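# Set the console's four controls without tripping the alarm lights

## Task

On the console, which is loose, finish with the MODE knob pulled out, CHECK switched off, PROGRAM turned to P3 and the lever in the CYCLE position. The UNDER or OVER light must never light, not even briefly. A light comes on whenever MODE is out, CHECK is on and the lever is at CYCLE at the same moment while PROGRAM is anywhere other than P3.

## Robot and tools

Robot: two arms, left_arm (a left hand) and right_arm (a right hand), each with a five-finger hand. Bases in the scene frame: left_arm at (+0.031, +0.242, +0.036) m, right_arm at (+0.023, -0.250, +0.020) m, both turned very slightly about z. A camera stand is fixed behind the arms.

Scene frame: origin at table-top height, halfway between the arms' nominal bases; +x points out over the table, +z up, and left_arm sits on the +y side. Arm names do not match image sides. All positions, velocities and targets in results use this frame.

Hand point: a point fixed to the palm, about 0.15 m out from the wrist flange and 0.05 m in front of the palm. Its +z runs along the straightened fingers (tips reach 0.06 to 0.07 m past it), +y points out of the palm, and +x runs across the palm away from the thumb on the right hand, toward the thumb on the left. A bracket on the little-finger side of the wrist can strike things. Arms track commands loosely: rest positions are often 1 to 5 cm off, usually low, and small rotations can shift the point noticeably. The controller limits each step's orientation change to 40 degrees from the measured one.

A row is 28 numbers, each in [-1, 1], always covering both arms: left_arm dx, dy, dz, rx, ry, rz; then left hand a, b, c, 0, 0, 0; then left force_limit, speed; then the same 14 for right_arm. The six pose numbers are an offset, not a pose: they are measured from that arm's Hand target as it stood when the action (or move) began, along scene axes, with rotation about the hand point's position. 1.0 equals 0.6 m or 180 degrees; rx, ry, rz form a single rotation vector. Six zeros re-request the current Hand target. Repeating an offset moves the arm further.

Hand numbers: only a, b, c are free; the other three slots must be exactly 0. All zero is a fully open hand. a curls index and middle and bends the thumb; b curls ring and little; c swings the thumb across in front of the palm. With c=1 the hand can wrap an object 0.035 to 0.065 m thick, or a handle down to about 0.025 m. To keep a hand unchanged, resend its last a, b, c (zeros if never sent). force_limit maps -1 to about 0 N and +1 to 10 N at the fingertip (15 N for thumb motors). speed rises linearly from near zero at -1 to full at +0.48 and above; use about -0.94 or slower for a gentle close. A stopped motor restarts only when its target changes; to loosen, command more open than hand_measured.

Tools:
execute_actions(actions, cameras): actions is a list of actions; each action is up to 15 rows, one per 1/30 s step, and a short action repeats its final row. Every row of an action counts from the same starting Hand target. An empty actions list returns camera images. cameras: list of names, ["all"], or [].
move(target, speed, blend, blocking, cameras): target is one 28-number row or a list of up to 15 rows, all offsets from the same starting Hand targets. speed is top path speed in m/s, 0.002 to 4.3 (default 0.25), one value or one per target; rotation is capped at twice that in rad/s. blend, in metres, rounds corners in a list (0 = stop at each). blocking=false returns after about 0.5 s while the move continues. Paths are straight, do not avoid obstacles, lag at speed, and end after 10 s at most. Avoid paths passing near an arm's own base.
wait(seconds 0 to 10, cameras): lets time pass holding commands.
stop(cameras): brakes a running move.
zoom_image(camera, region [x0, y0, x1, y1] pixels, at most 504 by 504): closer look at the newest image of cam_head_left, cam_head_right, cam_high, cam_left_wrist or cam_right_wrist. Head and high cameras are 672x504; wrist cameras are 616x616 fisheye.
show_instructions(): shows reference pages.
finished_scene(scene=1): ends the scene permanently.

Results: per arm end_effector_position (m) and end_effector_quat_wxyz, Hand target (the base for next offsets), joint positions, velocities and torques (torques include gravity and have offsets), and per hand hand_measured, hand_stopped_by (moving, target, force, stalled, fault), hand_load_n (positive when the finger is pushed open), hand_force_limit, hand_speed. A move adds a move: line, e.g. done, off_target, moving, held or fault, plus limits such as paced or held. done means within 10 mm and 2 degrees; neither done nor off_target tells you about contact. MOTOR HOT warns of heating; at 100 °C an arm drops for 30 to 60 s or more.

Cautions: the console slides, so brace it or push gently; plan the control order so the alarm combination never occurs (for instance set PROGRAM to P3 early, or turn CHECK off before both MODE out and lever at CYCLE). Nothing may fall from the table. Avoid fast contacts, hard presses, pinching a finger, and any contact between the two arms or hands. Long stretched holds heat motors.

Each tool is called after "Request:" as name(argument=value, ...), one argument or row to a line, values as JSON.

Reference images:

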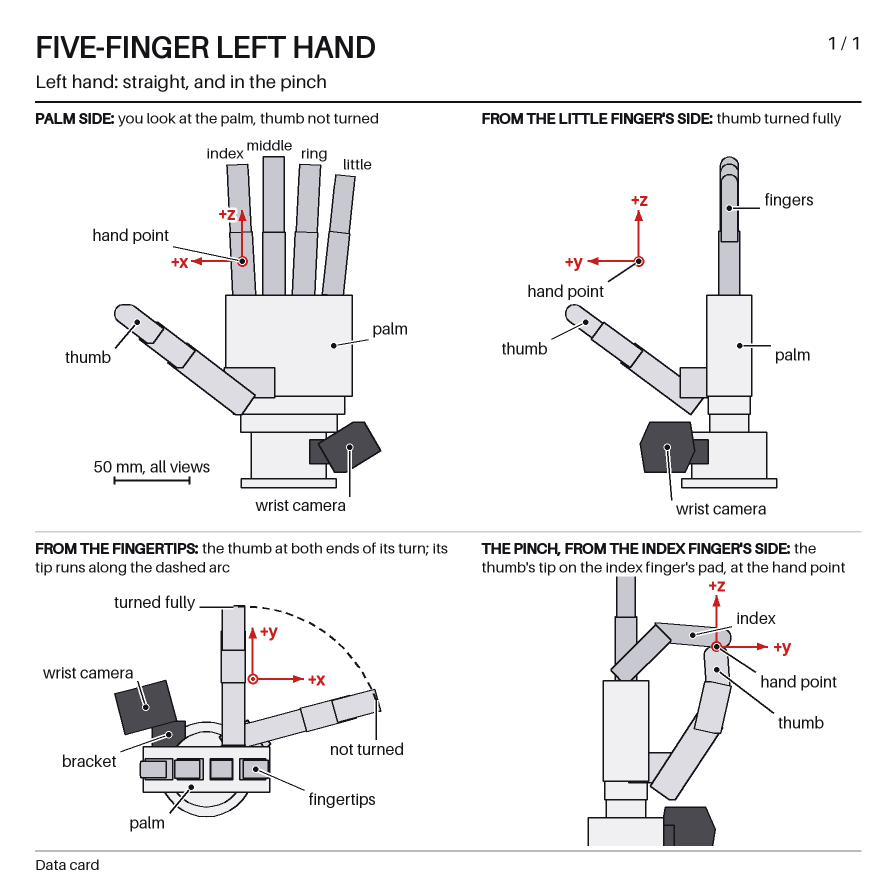

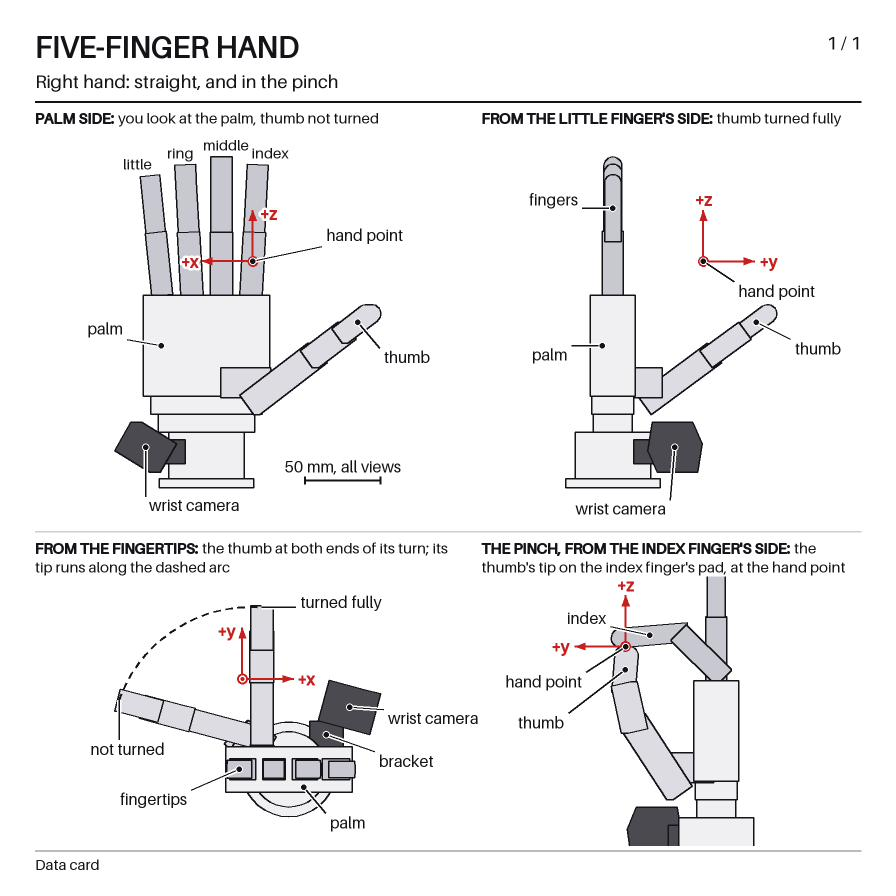

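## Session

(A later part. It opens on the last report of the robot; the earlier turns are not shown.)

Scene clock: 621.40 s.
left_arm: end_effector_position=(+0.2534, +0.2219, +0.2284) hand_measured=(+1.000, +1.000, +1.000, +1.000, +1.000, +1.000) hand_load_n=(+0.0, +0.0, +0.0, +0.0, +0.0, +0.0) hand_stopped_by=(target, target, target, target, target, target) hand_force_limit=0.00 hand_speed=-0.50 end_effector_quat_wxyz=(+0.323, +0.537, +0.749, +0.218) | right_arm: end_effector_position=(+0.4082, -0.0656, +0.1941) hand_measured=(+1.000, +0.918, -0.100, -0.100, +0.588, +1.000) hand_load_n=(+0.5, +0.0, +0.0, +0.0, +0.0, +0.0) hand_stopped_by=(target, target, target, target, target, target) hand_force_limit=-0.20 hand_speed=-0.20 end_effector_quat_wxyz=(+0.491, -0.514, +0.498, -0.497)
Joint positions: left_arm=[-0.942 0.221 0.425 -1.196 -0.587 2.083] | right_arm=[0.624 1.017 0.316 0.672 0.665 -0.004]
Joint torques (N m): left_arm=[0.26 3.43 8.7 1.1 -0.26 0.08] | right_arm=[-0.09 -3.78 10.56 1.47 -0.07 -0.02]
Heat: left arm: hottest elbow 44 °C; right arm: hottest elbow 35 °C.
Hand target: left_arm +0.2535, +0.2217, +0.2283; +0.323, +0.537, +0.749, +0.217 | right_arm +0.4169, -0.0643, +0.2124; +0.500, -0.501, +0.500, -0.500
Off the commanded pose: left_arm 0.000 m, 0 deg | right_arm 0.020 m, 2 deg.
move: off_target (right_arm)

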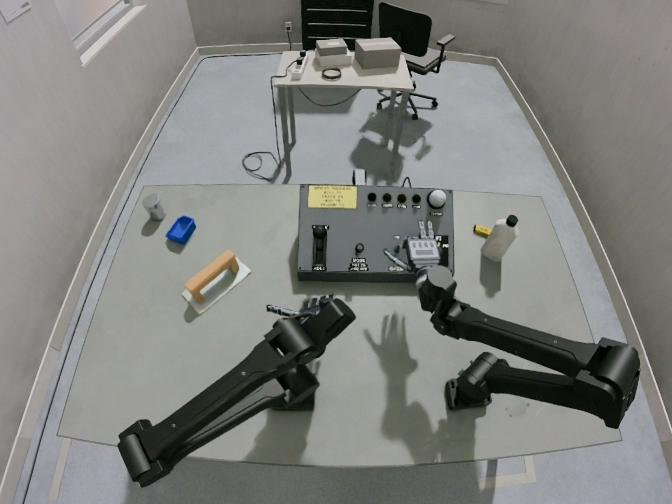

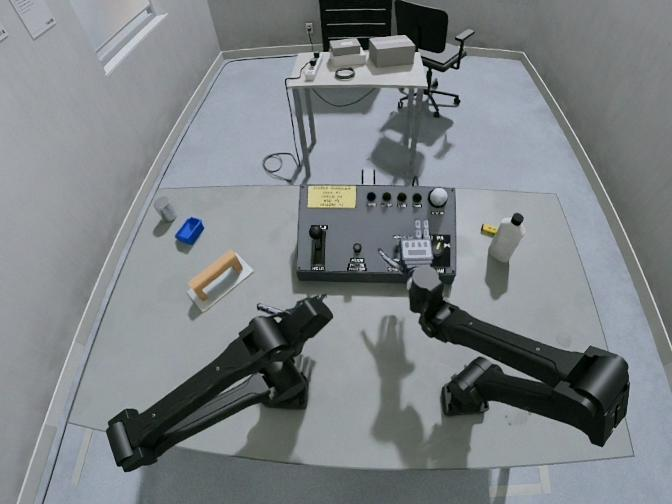

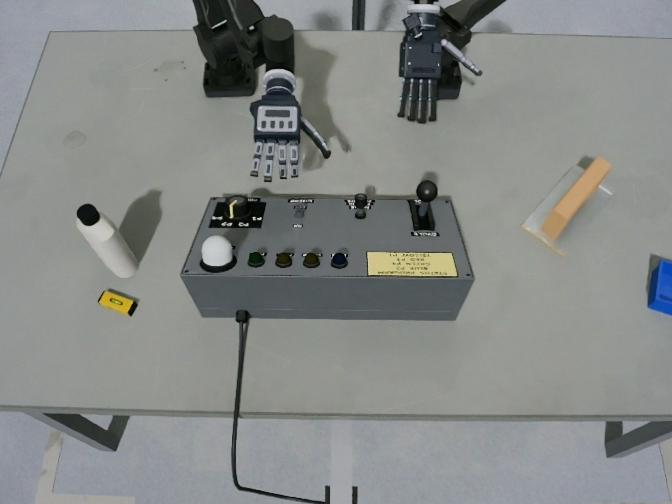

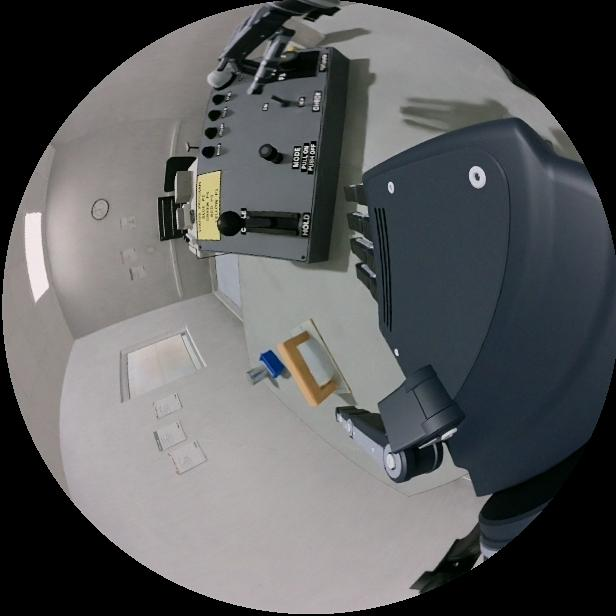

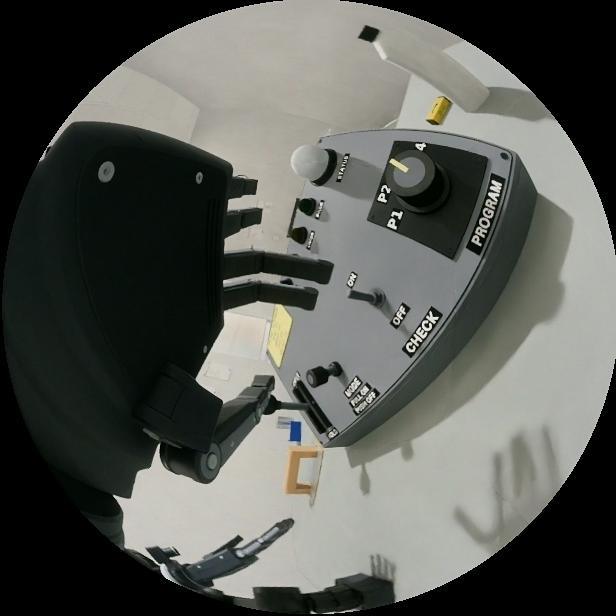

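Request:
move(
  target=[
    [0,0,0,0,0,0,0,0,0,0,0,0,0,-0.5,0.105,-0.03,0,0,0,0,0.55,0,0,0,0,0,-0.2,-0.2],
    [0,0,0,0,0,0,0,0,0,0,0,0,0,-0.5,0.105,-0.03,-0.095,0,0,0,0.55,0,0,0,0,0,-0.2,-0.2],
    [0,0,0,0,0,0,0,0,0,0,0,0,0,-0.5,0.105,0.035,-0.105,0,0,0,0.55,0,0,0,0,0,-0.2,-0.2],
  ],
  speed=0.1,
  blend=0.008,
  cameras=["cam_right_wrist", "cam_high", "cam_left_wrist"],
)

Request:
zoom_image(
  camera="cam_right_wrist",
  region=[230, 230, 390, 390],
)

Request:
zoom_image(
  camera="cam_high",
  region=[220, 120, 380, 240],
)

Scene clock: 686.83 s.
left_arm: end_effector_position=(+0.2534, +0.2219, +0.2284) hand_measured=(+1.000, +1.000, +1.000, +1.000, +1.000, +1.000) hand_load_n=(+0.0, +0.0, +0.0, +0.0, +0.0, +0.0) hand_stopped_by=(target, target, target, target, target, target) hand_force_limit=0.00 hand_speed=-0.50 end_effector_quat_wxyz=(+0.323, +0.537, +0.749, +0.218) | right_arm: end_effector_position=(+0.4682, -0.0563, +0.1350) hand_measured=(+1.000, +0.918, -0.100, -0.100, +0.588, +1.000) hand_load_n=(+0.0, +0.0, -0.5, +0.0, -0.5, +0.0) hand_stopped_by=(target, target, target, target, target, target) hand_force_limit=-0.20 hand_speed=-0.20 end_effector_quat_wxyz=(+0.483, -0.514, +0.503, -0.499)
Joint positions: left_arm=[-0.942 0.221 0.425 -1.196 -0.587 2.083] | right_arm=[0.531 1.425 0.389 0.993 0.588 -0.004]
Joint torques (N m): left_arm=[0.21 3.19 8.9 1.03 -0.26 0.09] | right_arm=[1.26 -5.01 8.84 3.03 0.17 -0.01]
Heat: left arm: hottest elbow 44 °C; right arm: hottest elbow 41 °C.
Hand target: left_arm +0.2535, +0.2217, +0.2283; +0.323, +0.537, +0.749, +0.217 | right_arm +0.4799, -0.0433, +0.1495; +0.500, -0.500, +0.499, -0.500
Off the commanded pose: left_arm 0.000 m, 0 deg | right_arm 0.023 m, 3 deg.
move: off_target (right_arm)
Images, in order (width x height): cam_high 672x504, cam_left_wrist 616x616, cam_right_wrist 616x616.

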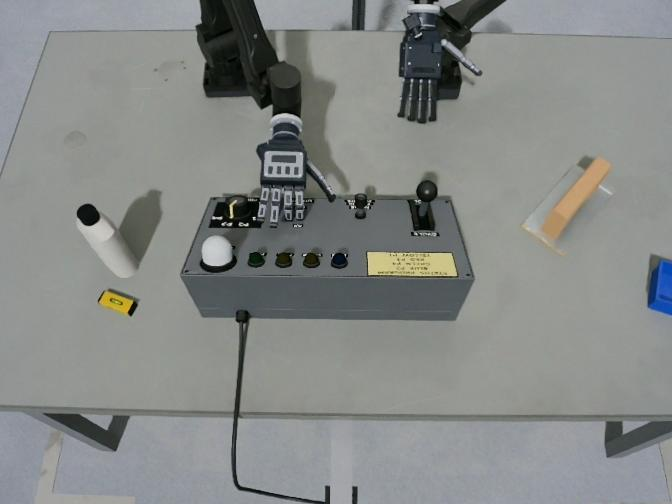

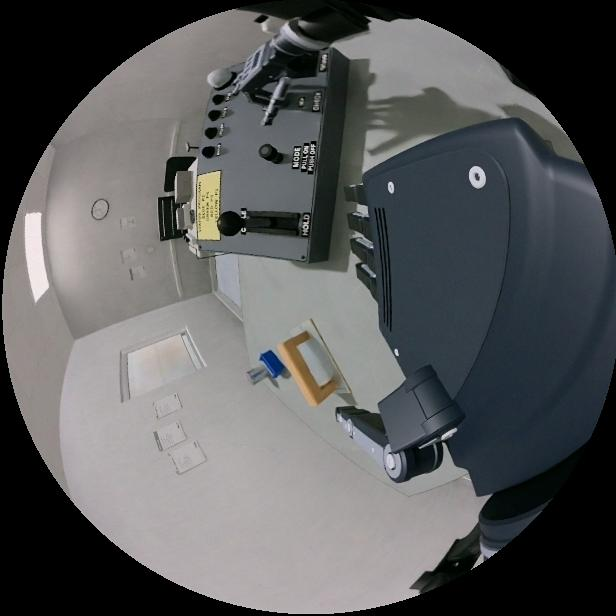

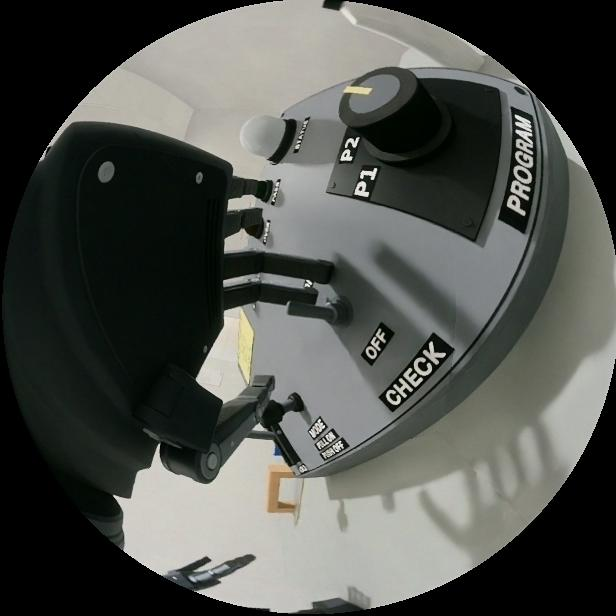

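Scaled by 3.150 from the camera's 616x616 image, which has a finer 880x880 frame.

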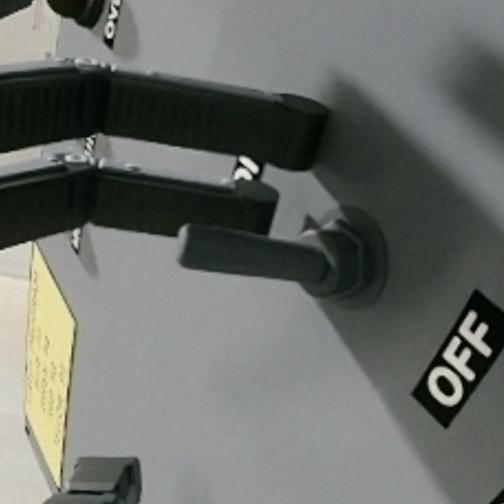

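Scaled by 3.150.

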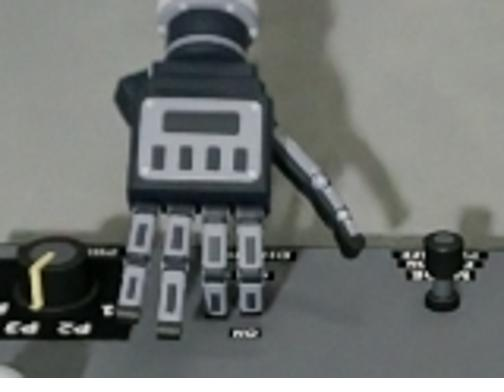

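Request:
move(
  target=[0,0,0,0,0,0,0,0,0,0,0,0,0,-0.5,-0.087,-0.013,-0.032,0,0,0,0.55,0,0,0,0,0,-0.2,-0.2],
  speed=0.08,
  cameras=["cam_right_wrist", "cam_high", "cam_left_wrist"],
)

Request:
zoom_image(
  camera="cam_right_wrist",
  region=[230, 230, 390, 390],
)

Request:
zoom_image(
  camera="cam_high",
  region=[220, 120, 380, 240],
)

Scene clock: 696.37 s.
left_arm: end_effector_position=(+0.2534, +0.2219, +0.2284) hand_measured=(+1.000, +1.000, +1.000, +1.000, +1.000, +1.000) hand_load_n=(+0.0, +0.0, +0.0, +0.0, +0.0, +0.0) hand_stopped_by=(target, target, target, target, target, target) hand_force_limit=0.00 hand_speed=-0.50 end_effector_quat_wxyz=(+0.323, +0.537, +0.749, +0.218) | right_arm: end_effector_position=(+0.4462, -0.0560, +0.1409) hand_measured=(+1.000, +0.918, -0.100, -0.098, +0.588, +1.000) hand_load_n=(+0.0, +0.0, +0.0, +13.0, +0.0, -0.5) hand_stopped_by=(target, target, target, target, target, target) hand_force_limit=-0.20 hand_speed=-0.20 end_effector_quat_wxyz=(+0.501, -0.484, +0.506, -0.509)
Joint positions: left_arm=[-0.942 0.221 0.425 -1.196 -0.587 2.083] | right_arm=[0.59 1.425 0.329 1.121 0.671 -0.002]
Joint torques (N m): left_arm=[-0.09 3.02 9.17 1.11 -0.25 0.09] | right_arm=[3.02 -6.18 2.58 2.24 0.03 -0.03]
Heat: left arm: hottest elbow 44 °C; right arm: hottest elbow 41 °C.
Hand target: left_arm +0.2535, +0.2217, +0.2283; +0.323, +0.537, +0.749, +0.217 | right_arm +0.4277, -0.0510, +0.1302; +0.500, -0.500, +0.499, -0.500
Off the commanded pose: left_arm 0.000 m, 0 deg | right_arm 0.022 m, 2 deg.
move: off_target (right_arm)
Images, in order (width x height): cam_high 672x504, cam_left_wrist 616x616, cam_right_wrist 616x616.

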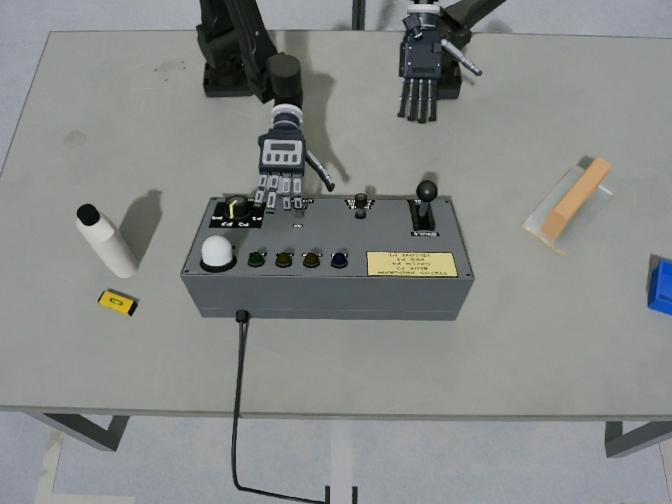

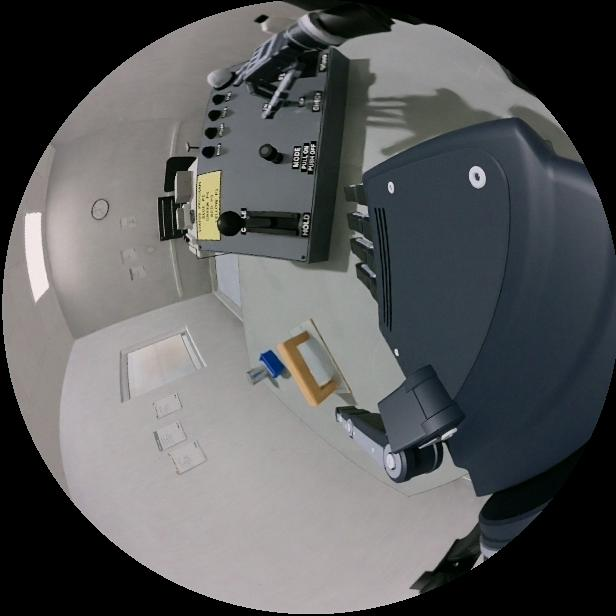

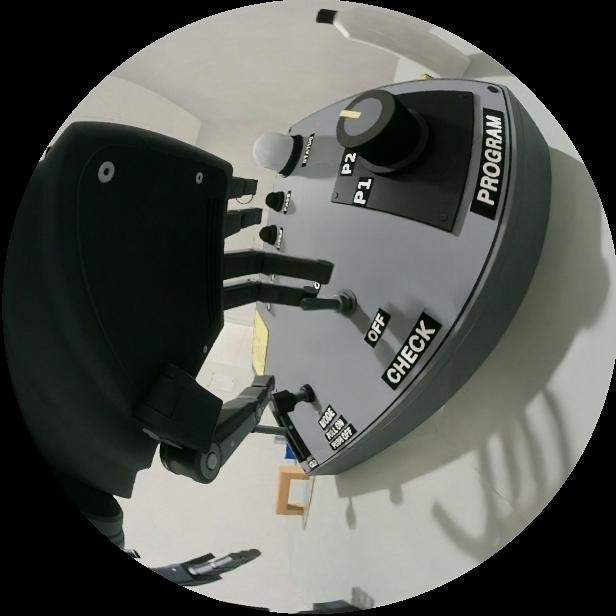

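Scaled by 3.150 from the camera's 616x616 image, which has a finer 880x880 frame.

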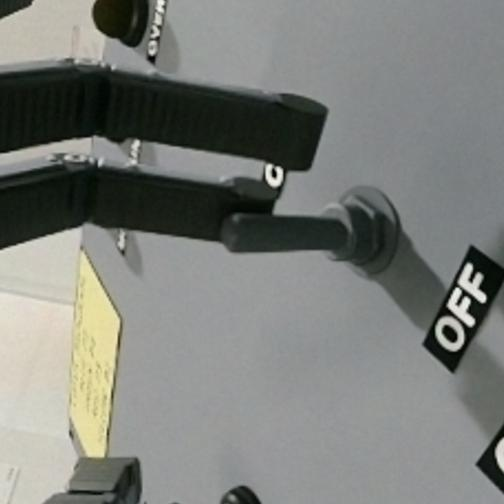

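Scaled by 3.150.

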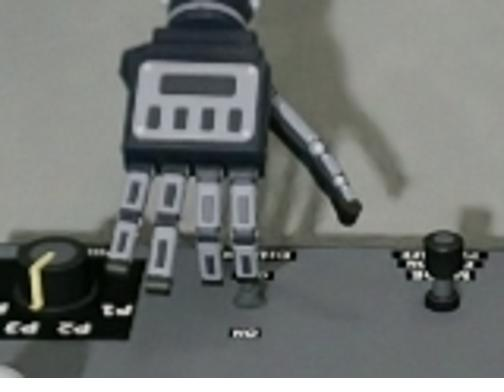

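Request:
move(
  target=[
    [0,0,0,0,0,0,0,0,0,0,0,0,0,-0.5,0.117,0.008,0.028,0,0,0,0.55,0,0,0,0,0,-0.2,-0.2],
    [0,0,0,0,0,0,0,0,0,0,0,0,0,-0.5,0.117,0.013,0.033,0,0,0,0.68,0,0,0,0,0,0.4,-0.2],
  ],
  speed=0.1,
  cameras=["cam_right_wrist", "cam_high", "cam_left_wrist"],
)

Request:
zoom_image(
  camera="cam_right_wrist",
  region=[230, 230, 390, 390],
)

Request:
zoom_image(
  camera="cam_high",
  region=[220, 120, 380, 240],
)

Scene clock: 714.57 s.
left_arm: end_effector_position=(+0.2534, +0.2219, +0.2284) hand_measured=(+1.000, +1.000, +1.000, +1.000, +1.000, +1.000) hand_load_n=(+0.0, +0.0, +0.0, +0.0, +0.0, +0.0) hand_stopped_by=(target, target, target, target, target, target) hand_force_limit=0.00 hand_speed=-0.50 end_effector_quat_wxyz=(+0.323, +0.537, +0.749, +0.218) | right_arm: end_effector_position=(+0.4860, -0.0488, +0.1430) hand_measured=(+1.000, +0.898, -0.360, -0.360, +0.490, +1.000) hand_load_n=(+0.0, -0.5, +0.0, +0.0, +0.0, -0.5) hand_stopped_by=(target, target, target, target, target, target) hand_force_limit=0.40 hand_speed=-0.20 end_effector_quat_wxyz=(+0.497, -0.505, +0.499, -0.498)
Joint positions: left_arm=[-0.942 0.221 0.425 -1.196 -0.587 2.083] | right_arm=[0.514 1.464 0.431 1.022 0.56 -0.002]
Joint torques (N m): left_arm=[0.5 2.73 8.84 1.07 -0.21 0.1] | right_arm=[0.44 -5.95 8.8 1.54 0.06 -0.05]
Heat: left arm: hottest elbow 44 °C; right arm: hottest elbow 38 °C.
Hand target: left_arm +0.2535, +0.2217, +0.2283; +0.323, +0.537, +0.749, +0.217 | right_arm +0.4979, -0.0432, +0.1501; +0.500, -0.500, +0.499, -0.500
Off the commanded pose: left_arm 0.000 m, 0 deg | right_arm 0.015 m, 1 deg.
move: off_target (right_arm); target 2's new numbers were sent with right_arm's hand 0.015 m and 0 deg from that target
Images, in order (width x height): cam_high 672x504, cam_left_wrist 616x616, cam_right_wrist 616x616.

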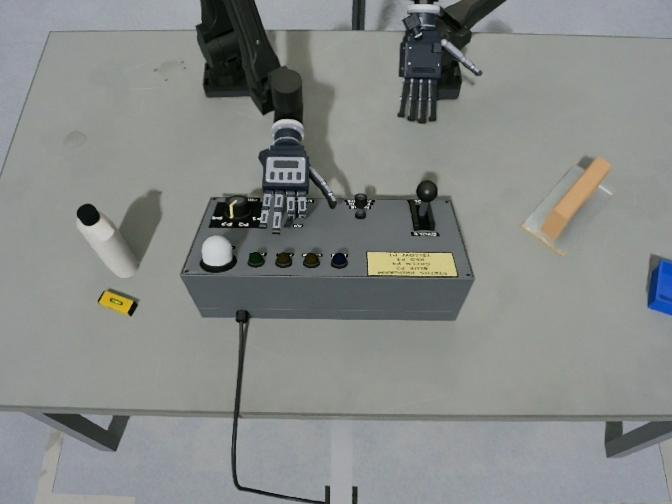

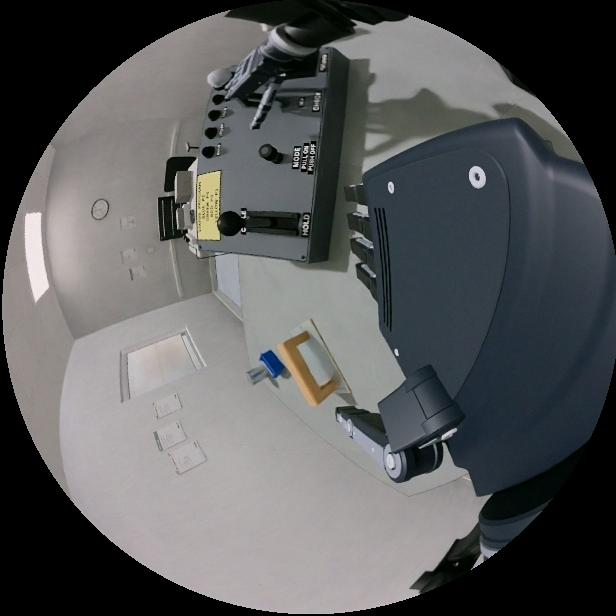

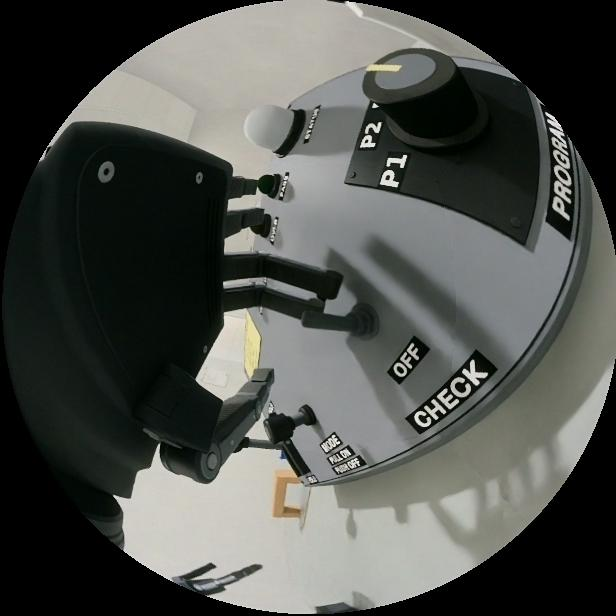

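Scaled by 3.150 from the camera's 616x616 image, which has a finer 880x880 frame.

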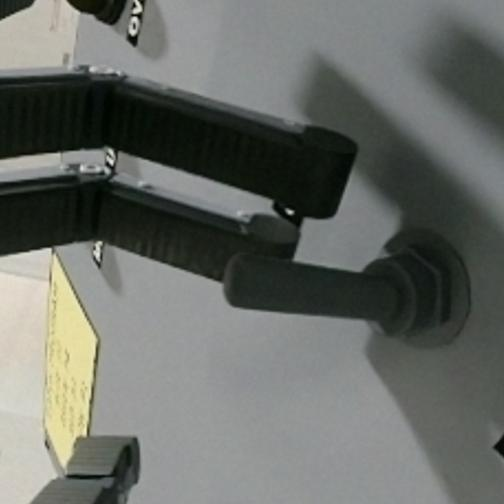

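Scaled by 3.150.

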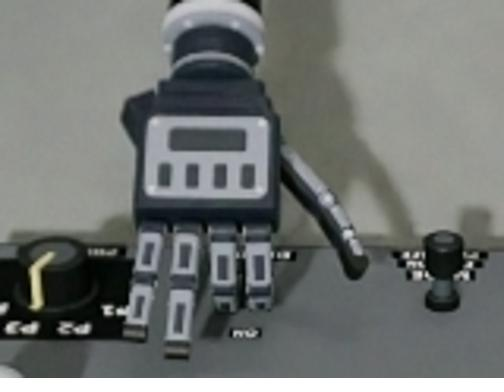

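Request:
move(
  target=[0,0,0,0,0,0,0,0,0,0,0,0,0,-0.5,-0.008,-0.025,-0.018,0,0,0,0.68,0,0,0,0,0,0.4,-0.2],
  speed=0.08,
  cameras=["cam_right_wrist", "cam_high", "cam_left_wrist"],
)

Request:
zoom_image(
  camera="cam_right_wrist",
  region=[230, 230, 390, 390],
)

Request:
zoom_image(
  camera="cam_high",
  region=[220, 120, 380, 240],
)

Scene clock: 724.13 s.
left_arm: end_effector_position=(+0.2534, +0.2219, +0.2284) hand_measured=(+1.000, +1.000, +1.000, +1.000, +1.000, +1.000) hand_load_n=(+0.0, +0.0, +0.0, +0.0, +0.0, +0.0) hand_stopped_by=(target, target, target, target, target, target) hand_force_limit=0.00 hand_speed=-0.50 end_effector_quat_wxyz=(+0.323, +0.537, +0.749, +0.218) | right_arm: end_effector_position=(+0.4906, -0.0540, +0.1412) hand_measured=(+1.000, +0.898, -0.360, -0.360, +0.490, +1.000) hand_load_n=(+0.0, +0.0, +0.0, +0.0, +0.0, +0.0) hand_stopped_by=(target, target, target, target, target, target) hand_force_limit=0.40 hand_speed=-0.20 end_effector_quat_wxyz=(+0.499, -0.505, +0.498, -0.498)
Joint positions: left_arm=[-0.942 0.221 0.425 -1.196 -0.587 2.083] | right_arm=[0.49 1.477 0.431 1.039 0.533 -0.002]
Joint torques (N m): left_arm=[0.15 2.67 9.22 1.18 -0.21 0.1] | right_arm=[-0.62 -5.66 5.64 3.06 -0.07 -0.05]
Heat: left arm: hottest elbow 44 °C; right arm: hottest elbow 38 °C.
Hand target: left_arm +0.2535, +0.2217, +0.2283; +0.323, +0.537, +0.749, +0.217 | right_arm +0.4931, -0.0583, +0.1392; +0.500, -0.500, +0.500, -0.500
Off the commanded pose: left_arm 0.000 m, 0 deg | right_arm 0.005 m, 1 deg.
move: done
Images, in order (width x height): cam_high 672x504, cam_left_wrist 616x616, cam_right_wrist 616x616.

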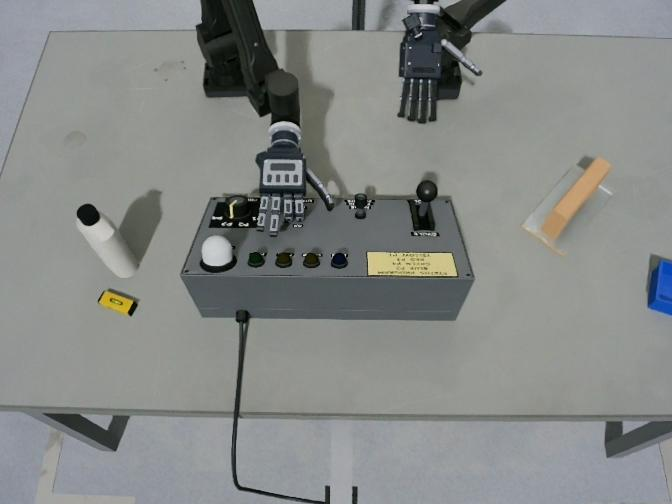

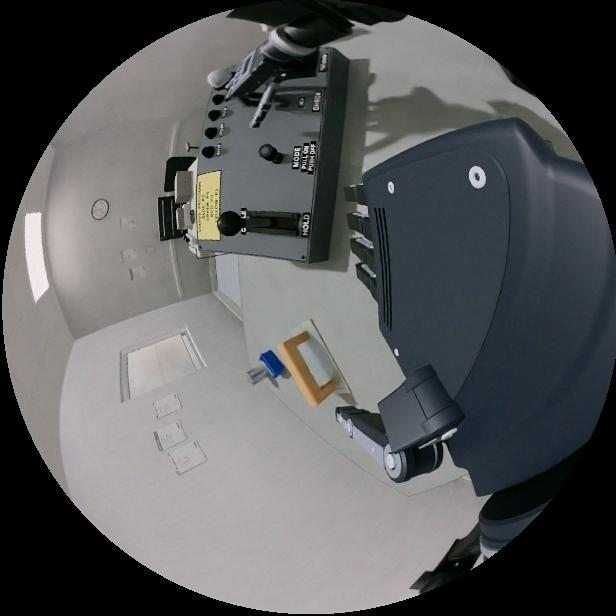

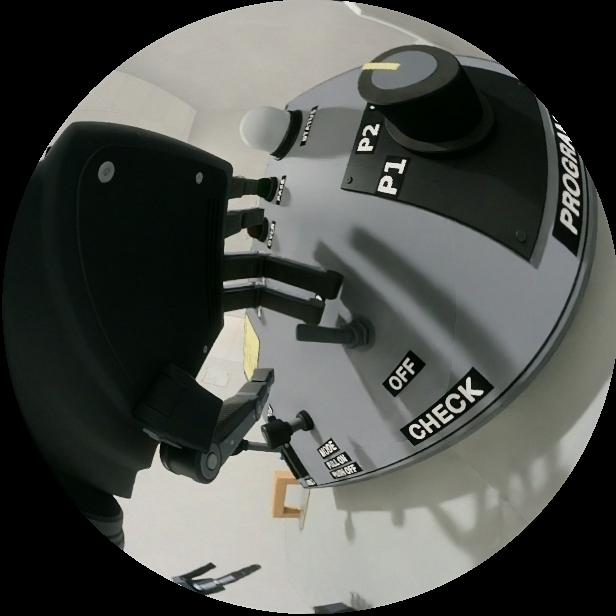

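Scaled by 3.150 from the camera's 616x616 image, which has a finer 880x880 frame.

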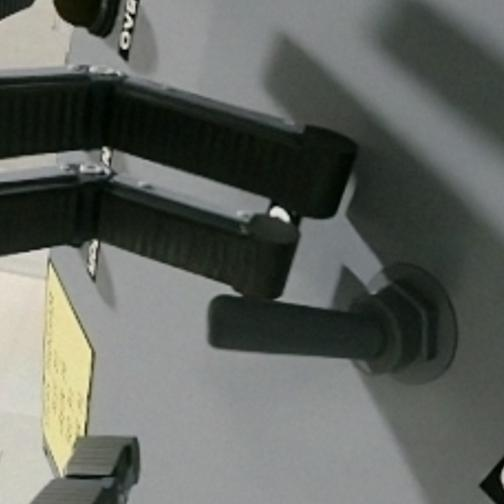

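Scaled by 3.150.

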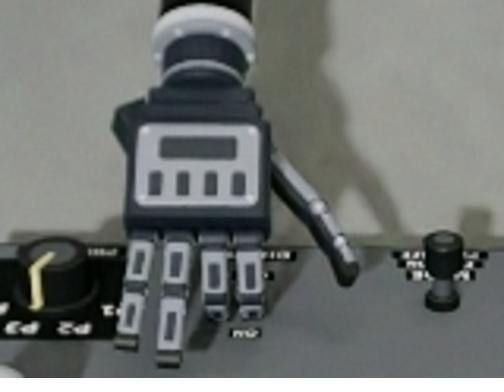

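Request:
move(
  target=[0,0,0,0,0,0,0,0,0,0,0,0,0,-0.5,-0.097,0.016,-0.040,0,0,0,0.68,0,0,0,0,0,0.4,-0.2],
  speed=0.08,
  cameras=["cam_right_wrist", "cam_high", "cam_left_wrist"],
)

Request:
zoom_image(
  camera="cam_right_wrist",
  region=[230, 230, 390, 390],
)

Request:
zoom_image(
  camera="cam_high",
  region=[220, 120, 380, 240],
)

Scene clock: 730.80 s.
left_arm: end_effector_position=(+0.2534, +0.2219, +0.2284) hand_measured=(+1.000, +1.000, +1.000, +1.000, +1.000, +1.000) hand_load_n=(+0.0, -0.5, +0.0, +0.0, -0.5, +0.0) hand_stopped_by=(target, target, target, target, target, target) hand_force_limit=0.00 hand_speed=-0.50 end_effector_quat_wxyz=(+0.323, +0.537, +0.749, +0.218) | right_arm: end_effector_position=(+0.4353, -0.0529, +0.1149) hand_measured=(+1.000, +0.898, -0.360, -0.360, +0.490, +1.000) hand_load_n=(+0.0, +0.0, +0.0, +0.0, +0.0, +0.0) hand_stopped_by=(target, target, target, target, target, target) hand_force_limit=0.40 hand_speed=-0.20 end_effector_quat_wxyz=(+0.494, -0.503, +0.501, -0.501)
Joint positions: left_arm=[-0.942 0.221 0.425 -1.196 -0.587 2.083] | right_arm=[0.606 1.495 0.301 1.183 0.662 -0.002]
Joint torques (N m): left_arm=[0.5 3.43 8.98 1.06 -0.25 0.1] | right_arm=[1.32 -4.66 4.83 2.99 0.15 -0.03]
Heat: left arm: hottest elbow 44 °C; right arm: hottest elbow 37 °C.
Hand target: left_arm +0.2535, +0.2217, +0.2283; +0.323, +0.537, +0.749, +0.217 | right_arm +0.4350, -0.0486, +0.1154; +0.500, -0.500, +0.499, -0.500
Off the commanded pose: left_arm 0.000 m, 0 deg | right_arm 0.004 m, 1 deg.
move: done
Images, in order (width x height): cam_high 672x504, cam_left_wrist 616x616, cam_right_wrist 616x616.

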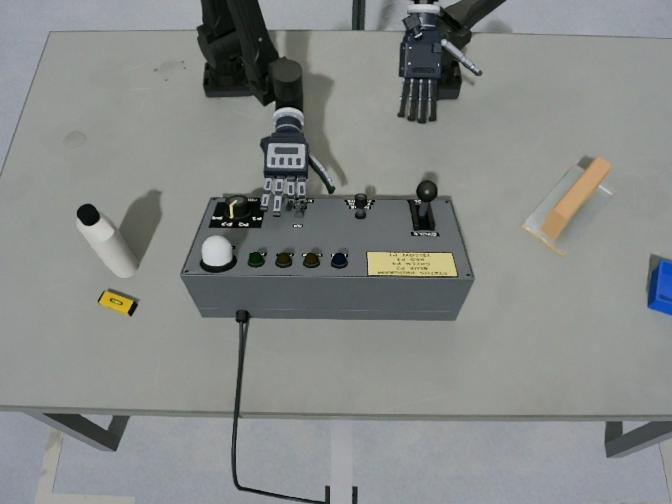

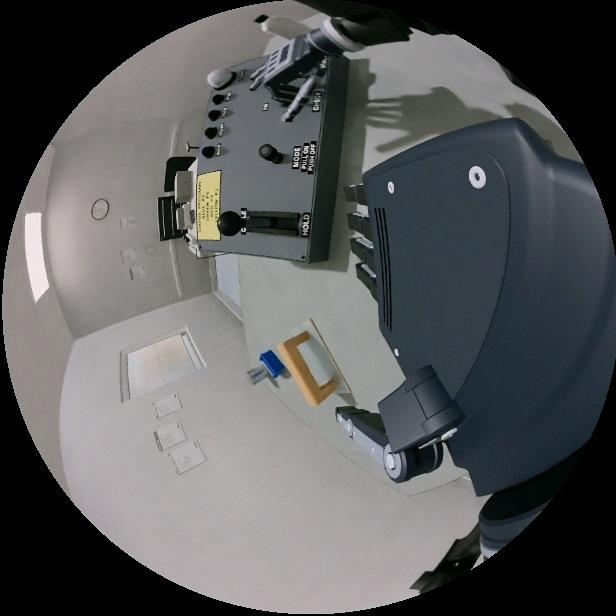

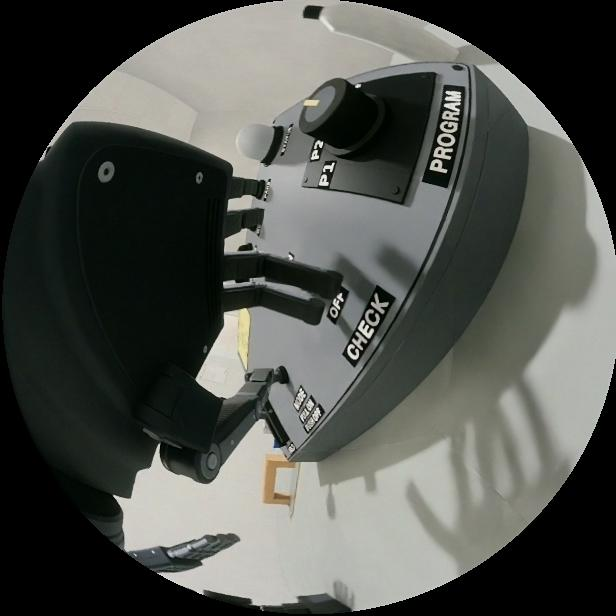

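Scaled by 3.150 from the camera's 616x616 image, which has a finer 880x880 frame.

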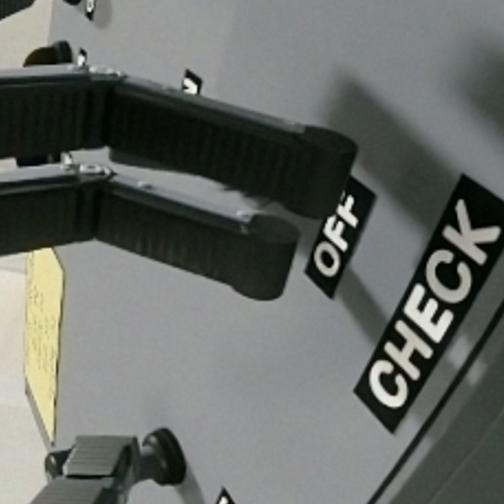

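Scaled by 3.150.

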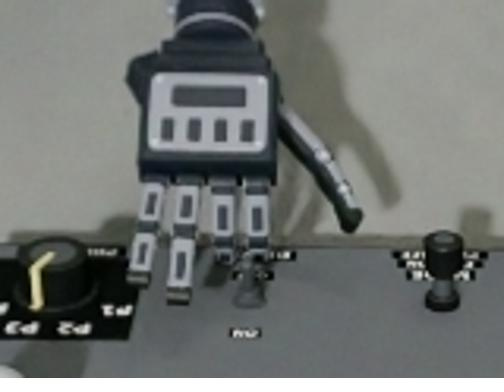

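Request:
move(
  target=[
    [0,0,0,0,0,0,0,0,0,0,0,0,0,-0.5,-0.055,-0.01,0.01,0,0,0,0.68,0,0,0,0,0,0.4,-0.2],
    [0,0,0,0,0,0,0,0,0,0,0,0,0,-0.5,-0.06,-0.04,0.14,0,0,0,0.68,0,0,0,0,0,0.4,-0.2],
  ],
  speed=0.12,
  blend=0.005,
  cameras=["all"],
)

Request:
zoom_image(
  camera="cam_right_wrist",
  region=[330, 270, 490, 430],
)

Request:
zoom_image(
  camera="cam_high",
  region=[220, 120, 380, 240],
)

Request:
zoom_image(
  camera="cam_left_wrist",
  region=[230, 60, 340, 170],
)

Scene clock: 741.27 s.
left_arm: end_effector_position=(+0.2534, +0.2219, +0.2284) hand_measured=(+1.000, +1.000, +1.000, +1.000, +1.000, +1.000) hand_load_n=(+0.0, +0.0, +0.0, +0.0, +0.0, +0.0) hand_stopped_by=(target, target, target, target, target, target) hand_force_limit=0.00 hand_speed=-0.50 end_effector_quat_wxyz=(+0.323, +0.537, +0.749, +0.218) | right_arm: end_effector_position=(+0.3857, -0.0783, +0.1741) hand_measured=(+1.000, +0.898, -0.360, -0.360, +0.490, +1.000) hand_load_n=(+0.0, +0.0, +0.0, +0.0, +0.0, +0.0) hand_stopped_by=(target, target, target, target, target, target) hand_force_limit=0.40 hand_speed=-0.20 end_effector_quat_wxyz=(+0.485, -0.520, +0.496, -0.498)
Joint positions: left_arm=[-0.942 0.221 0.425 -1.196 -0.587 2.083] | right_arm=[0.643 0.974 0.237 0.694 0.685 -0.01]
Joint torques (N m): left_arm=[0.21 2.73 9.01 1.01 -0.22 0.09] | right_arm=[-0.32 -2.96 11.48 1.58 -0.06 0.03]
Heat: left arm: hottest elbow 44 °C; right arm: hottest elbow 37 °C.
Hand target: left_arm +0.2535, +0.2217, +0.2283; +0.323, +0.537, +0.749, +0.217 | right_arm +0.3989, -0.0726, +0.1993; +0.500, -0.501, +0.499, -0.500
Off the commanded pose: left_arm 0.000 m, 0 deg | right_arm 0.029 m, 3 deg.
move: off_target (right_arm)

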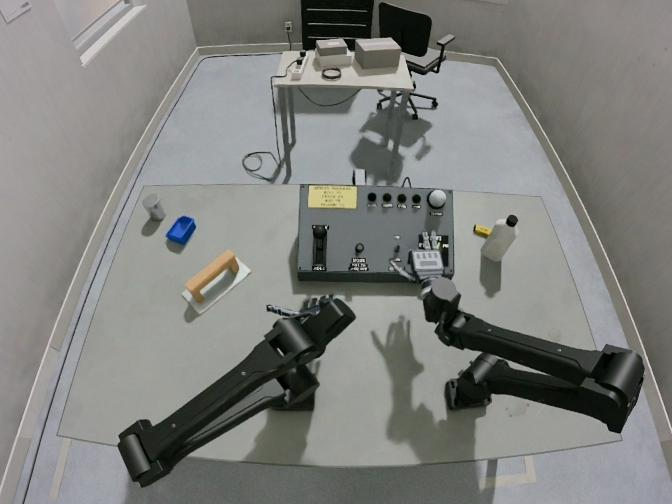

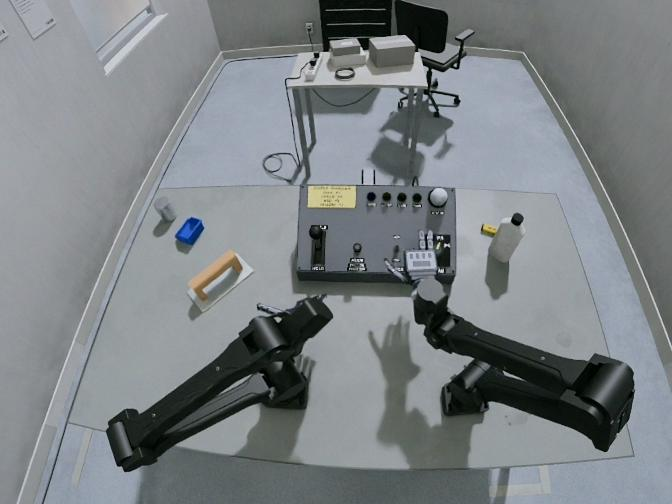

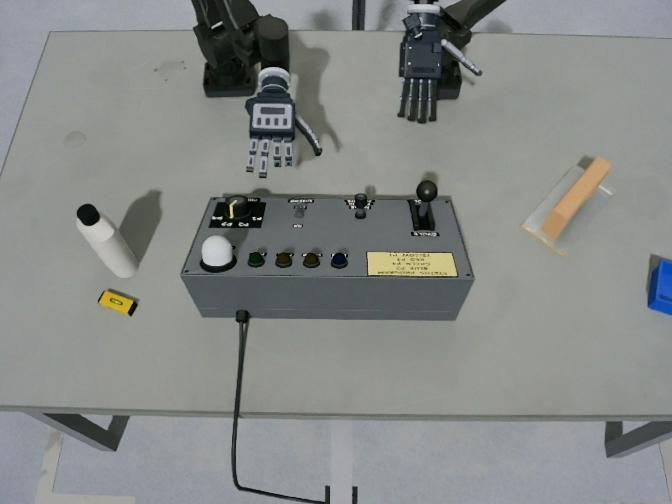

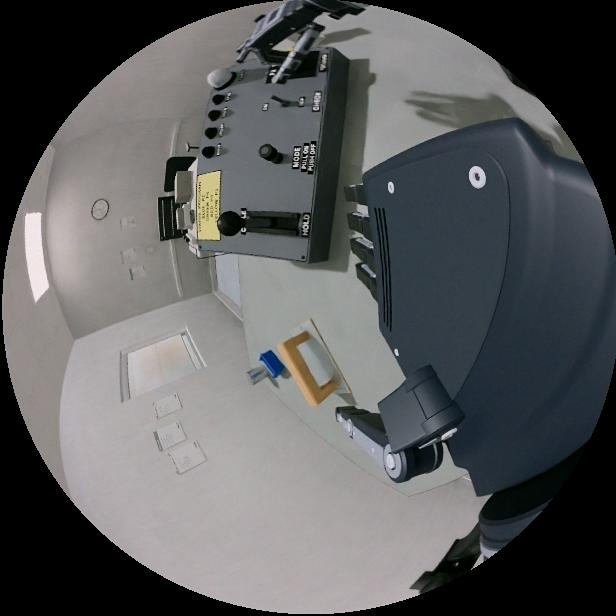

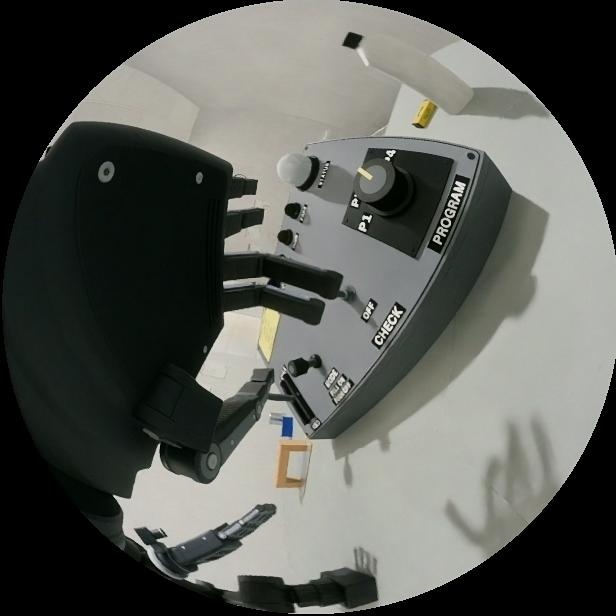

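Scaled by 3.150 from the camera's 616x616 image, which has a finer 880x880 frame.

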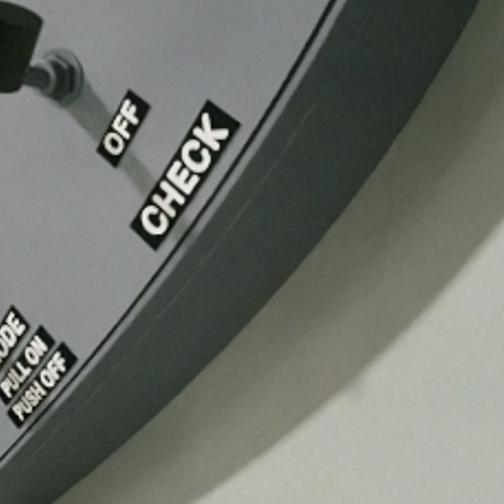

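Scaled by 3.150.

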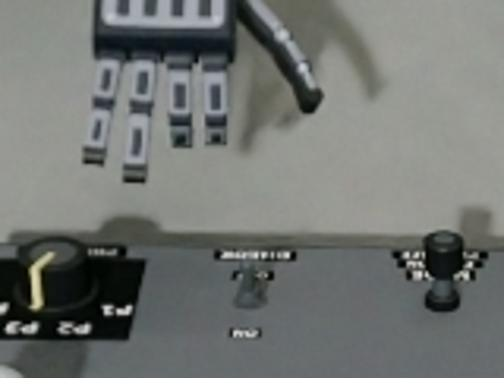

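Scaled by 4.582 from the camera's 616x616 image, which has a finer 880x880 frame.

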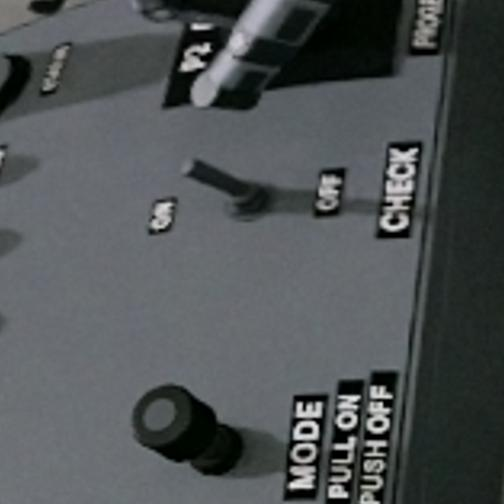

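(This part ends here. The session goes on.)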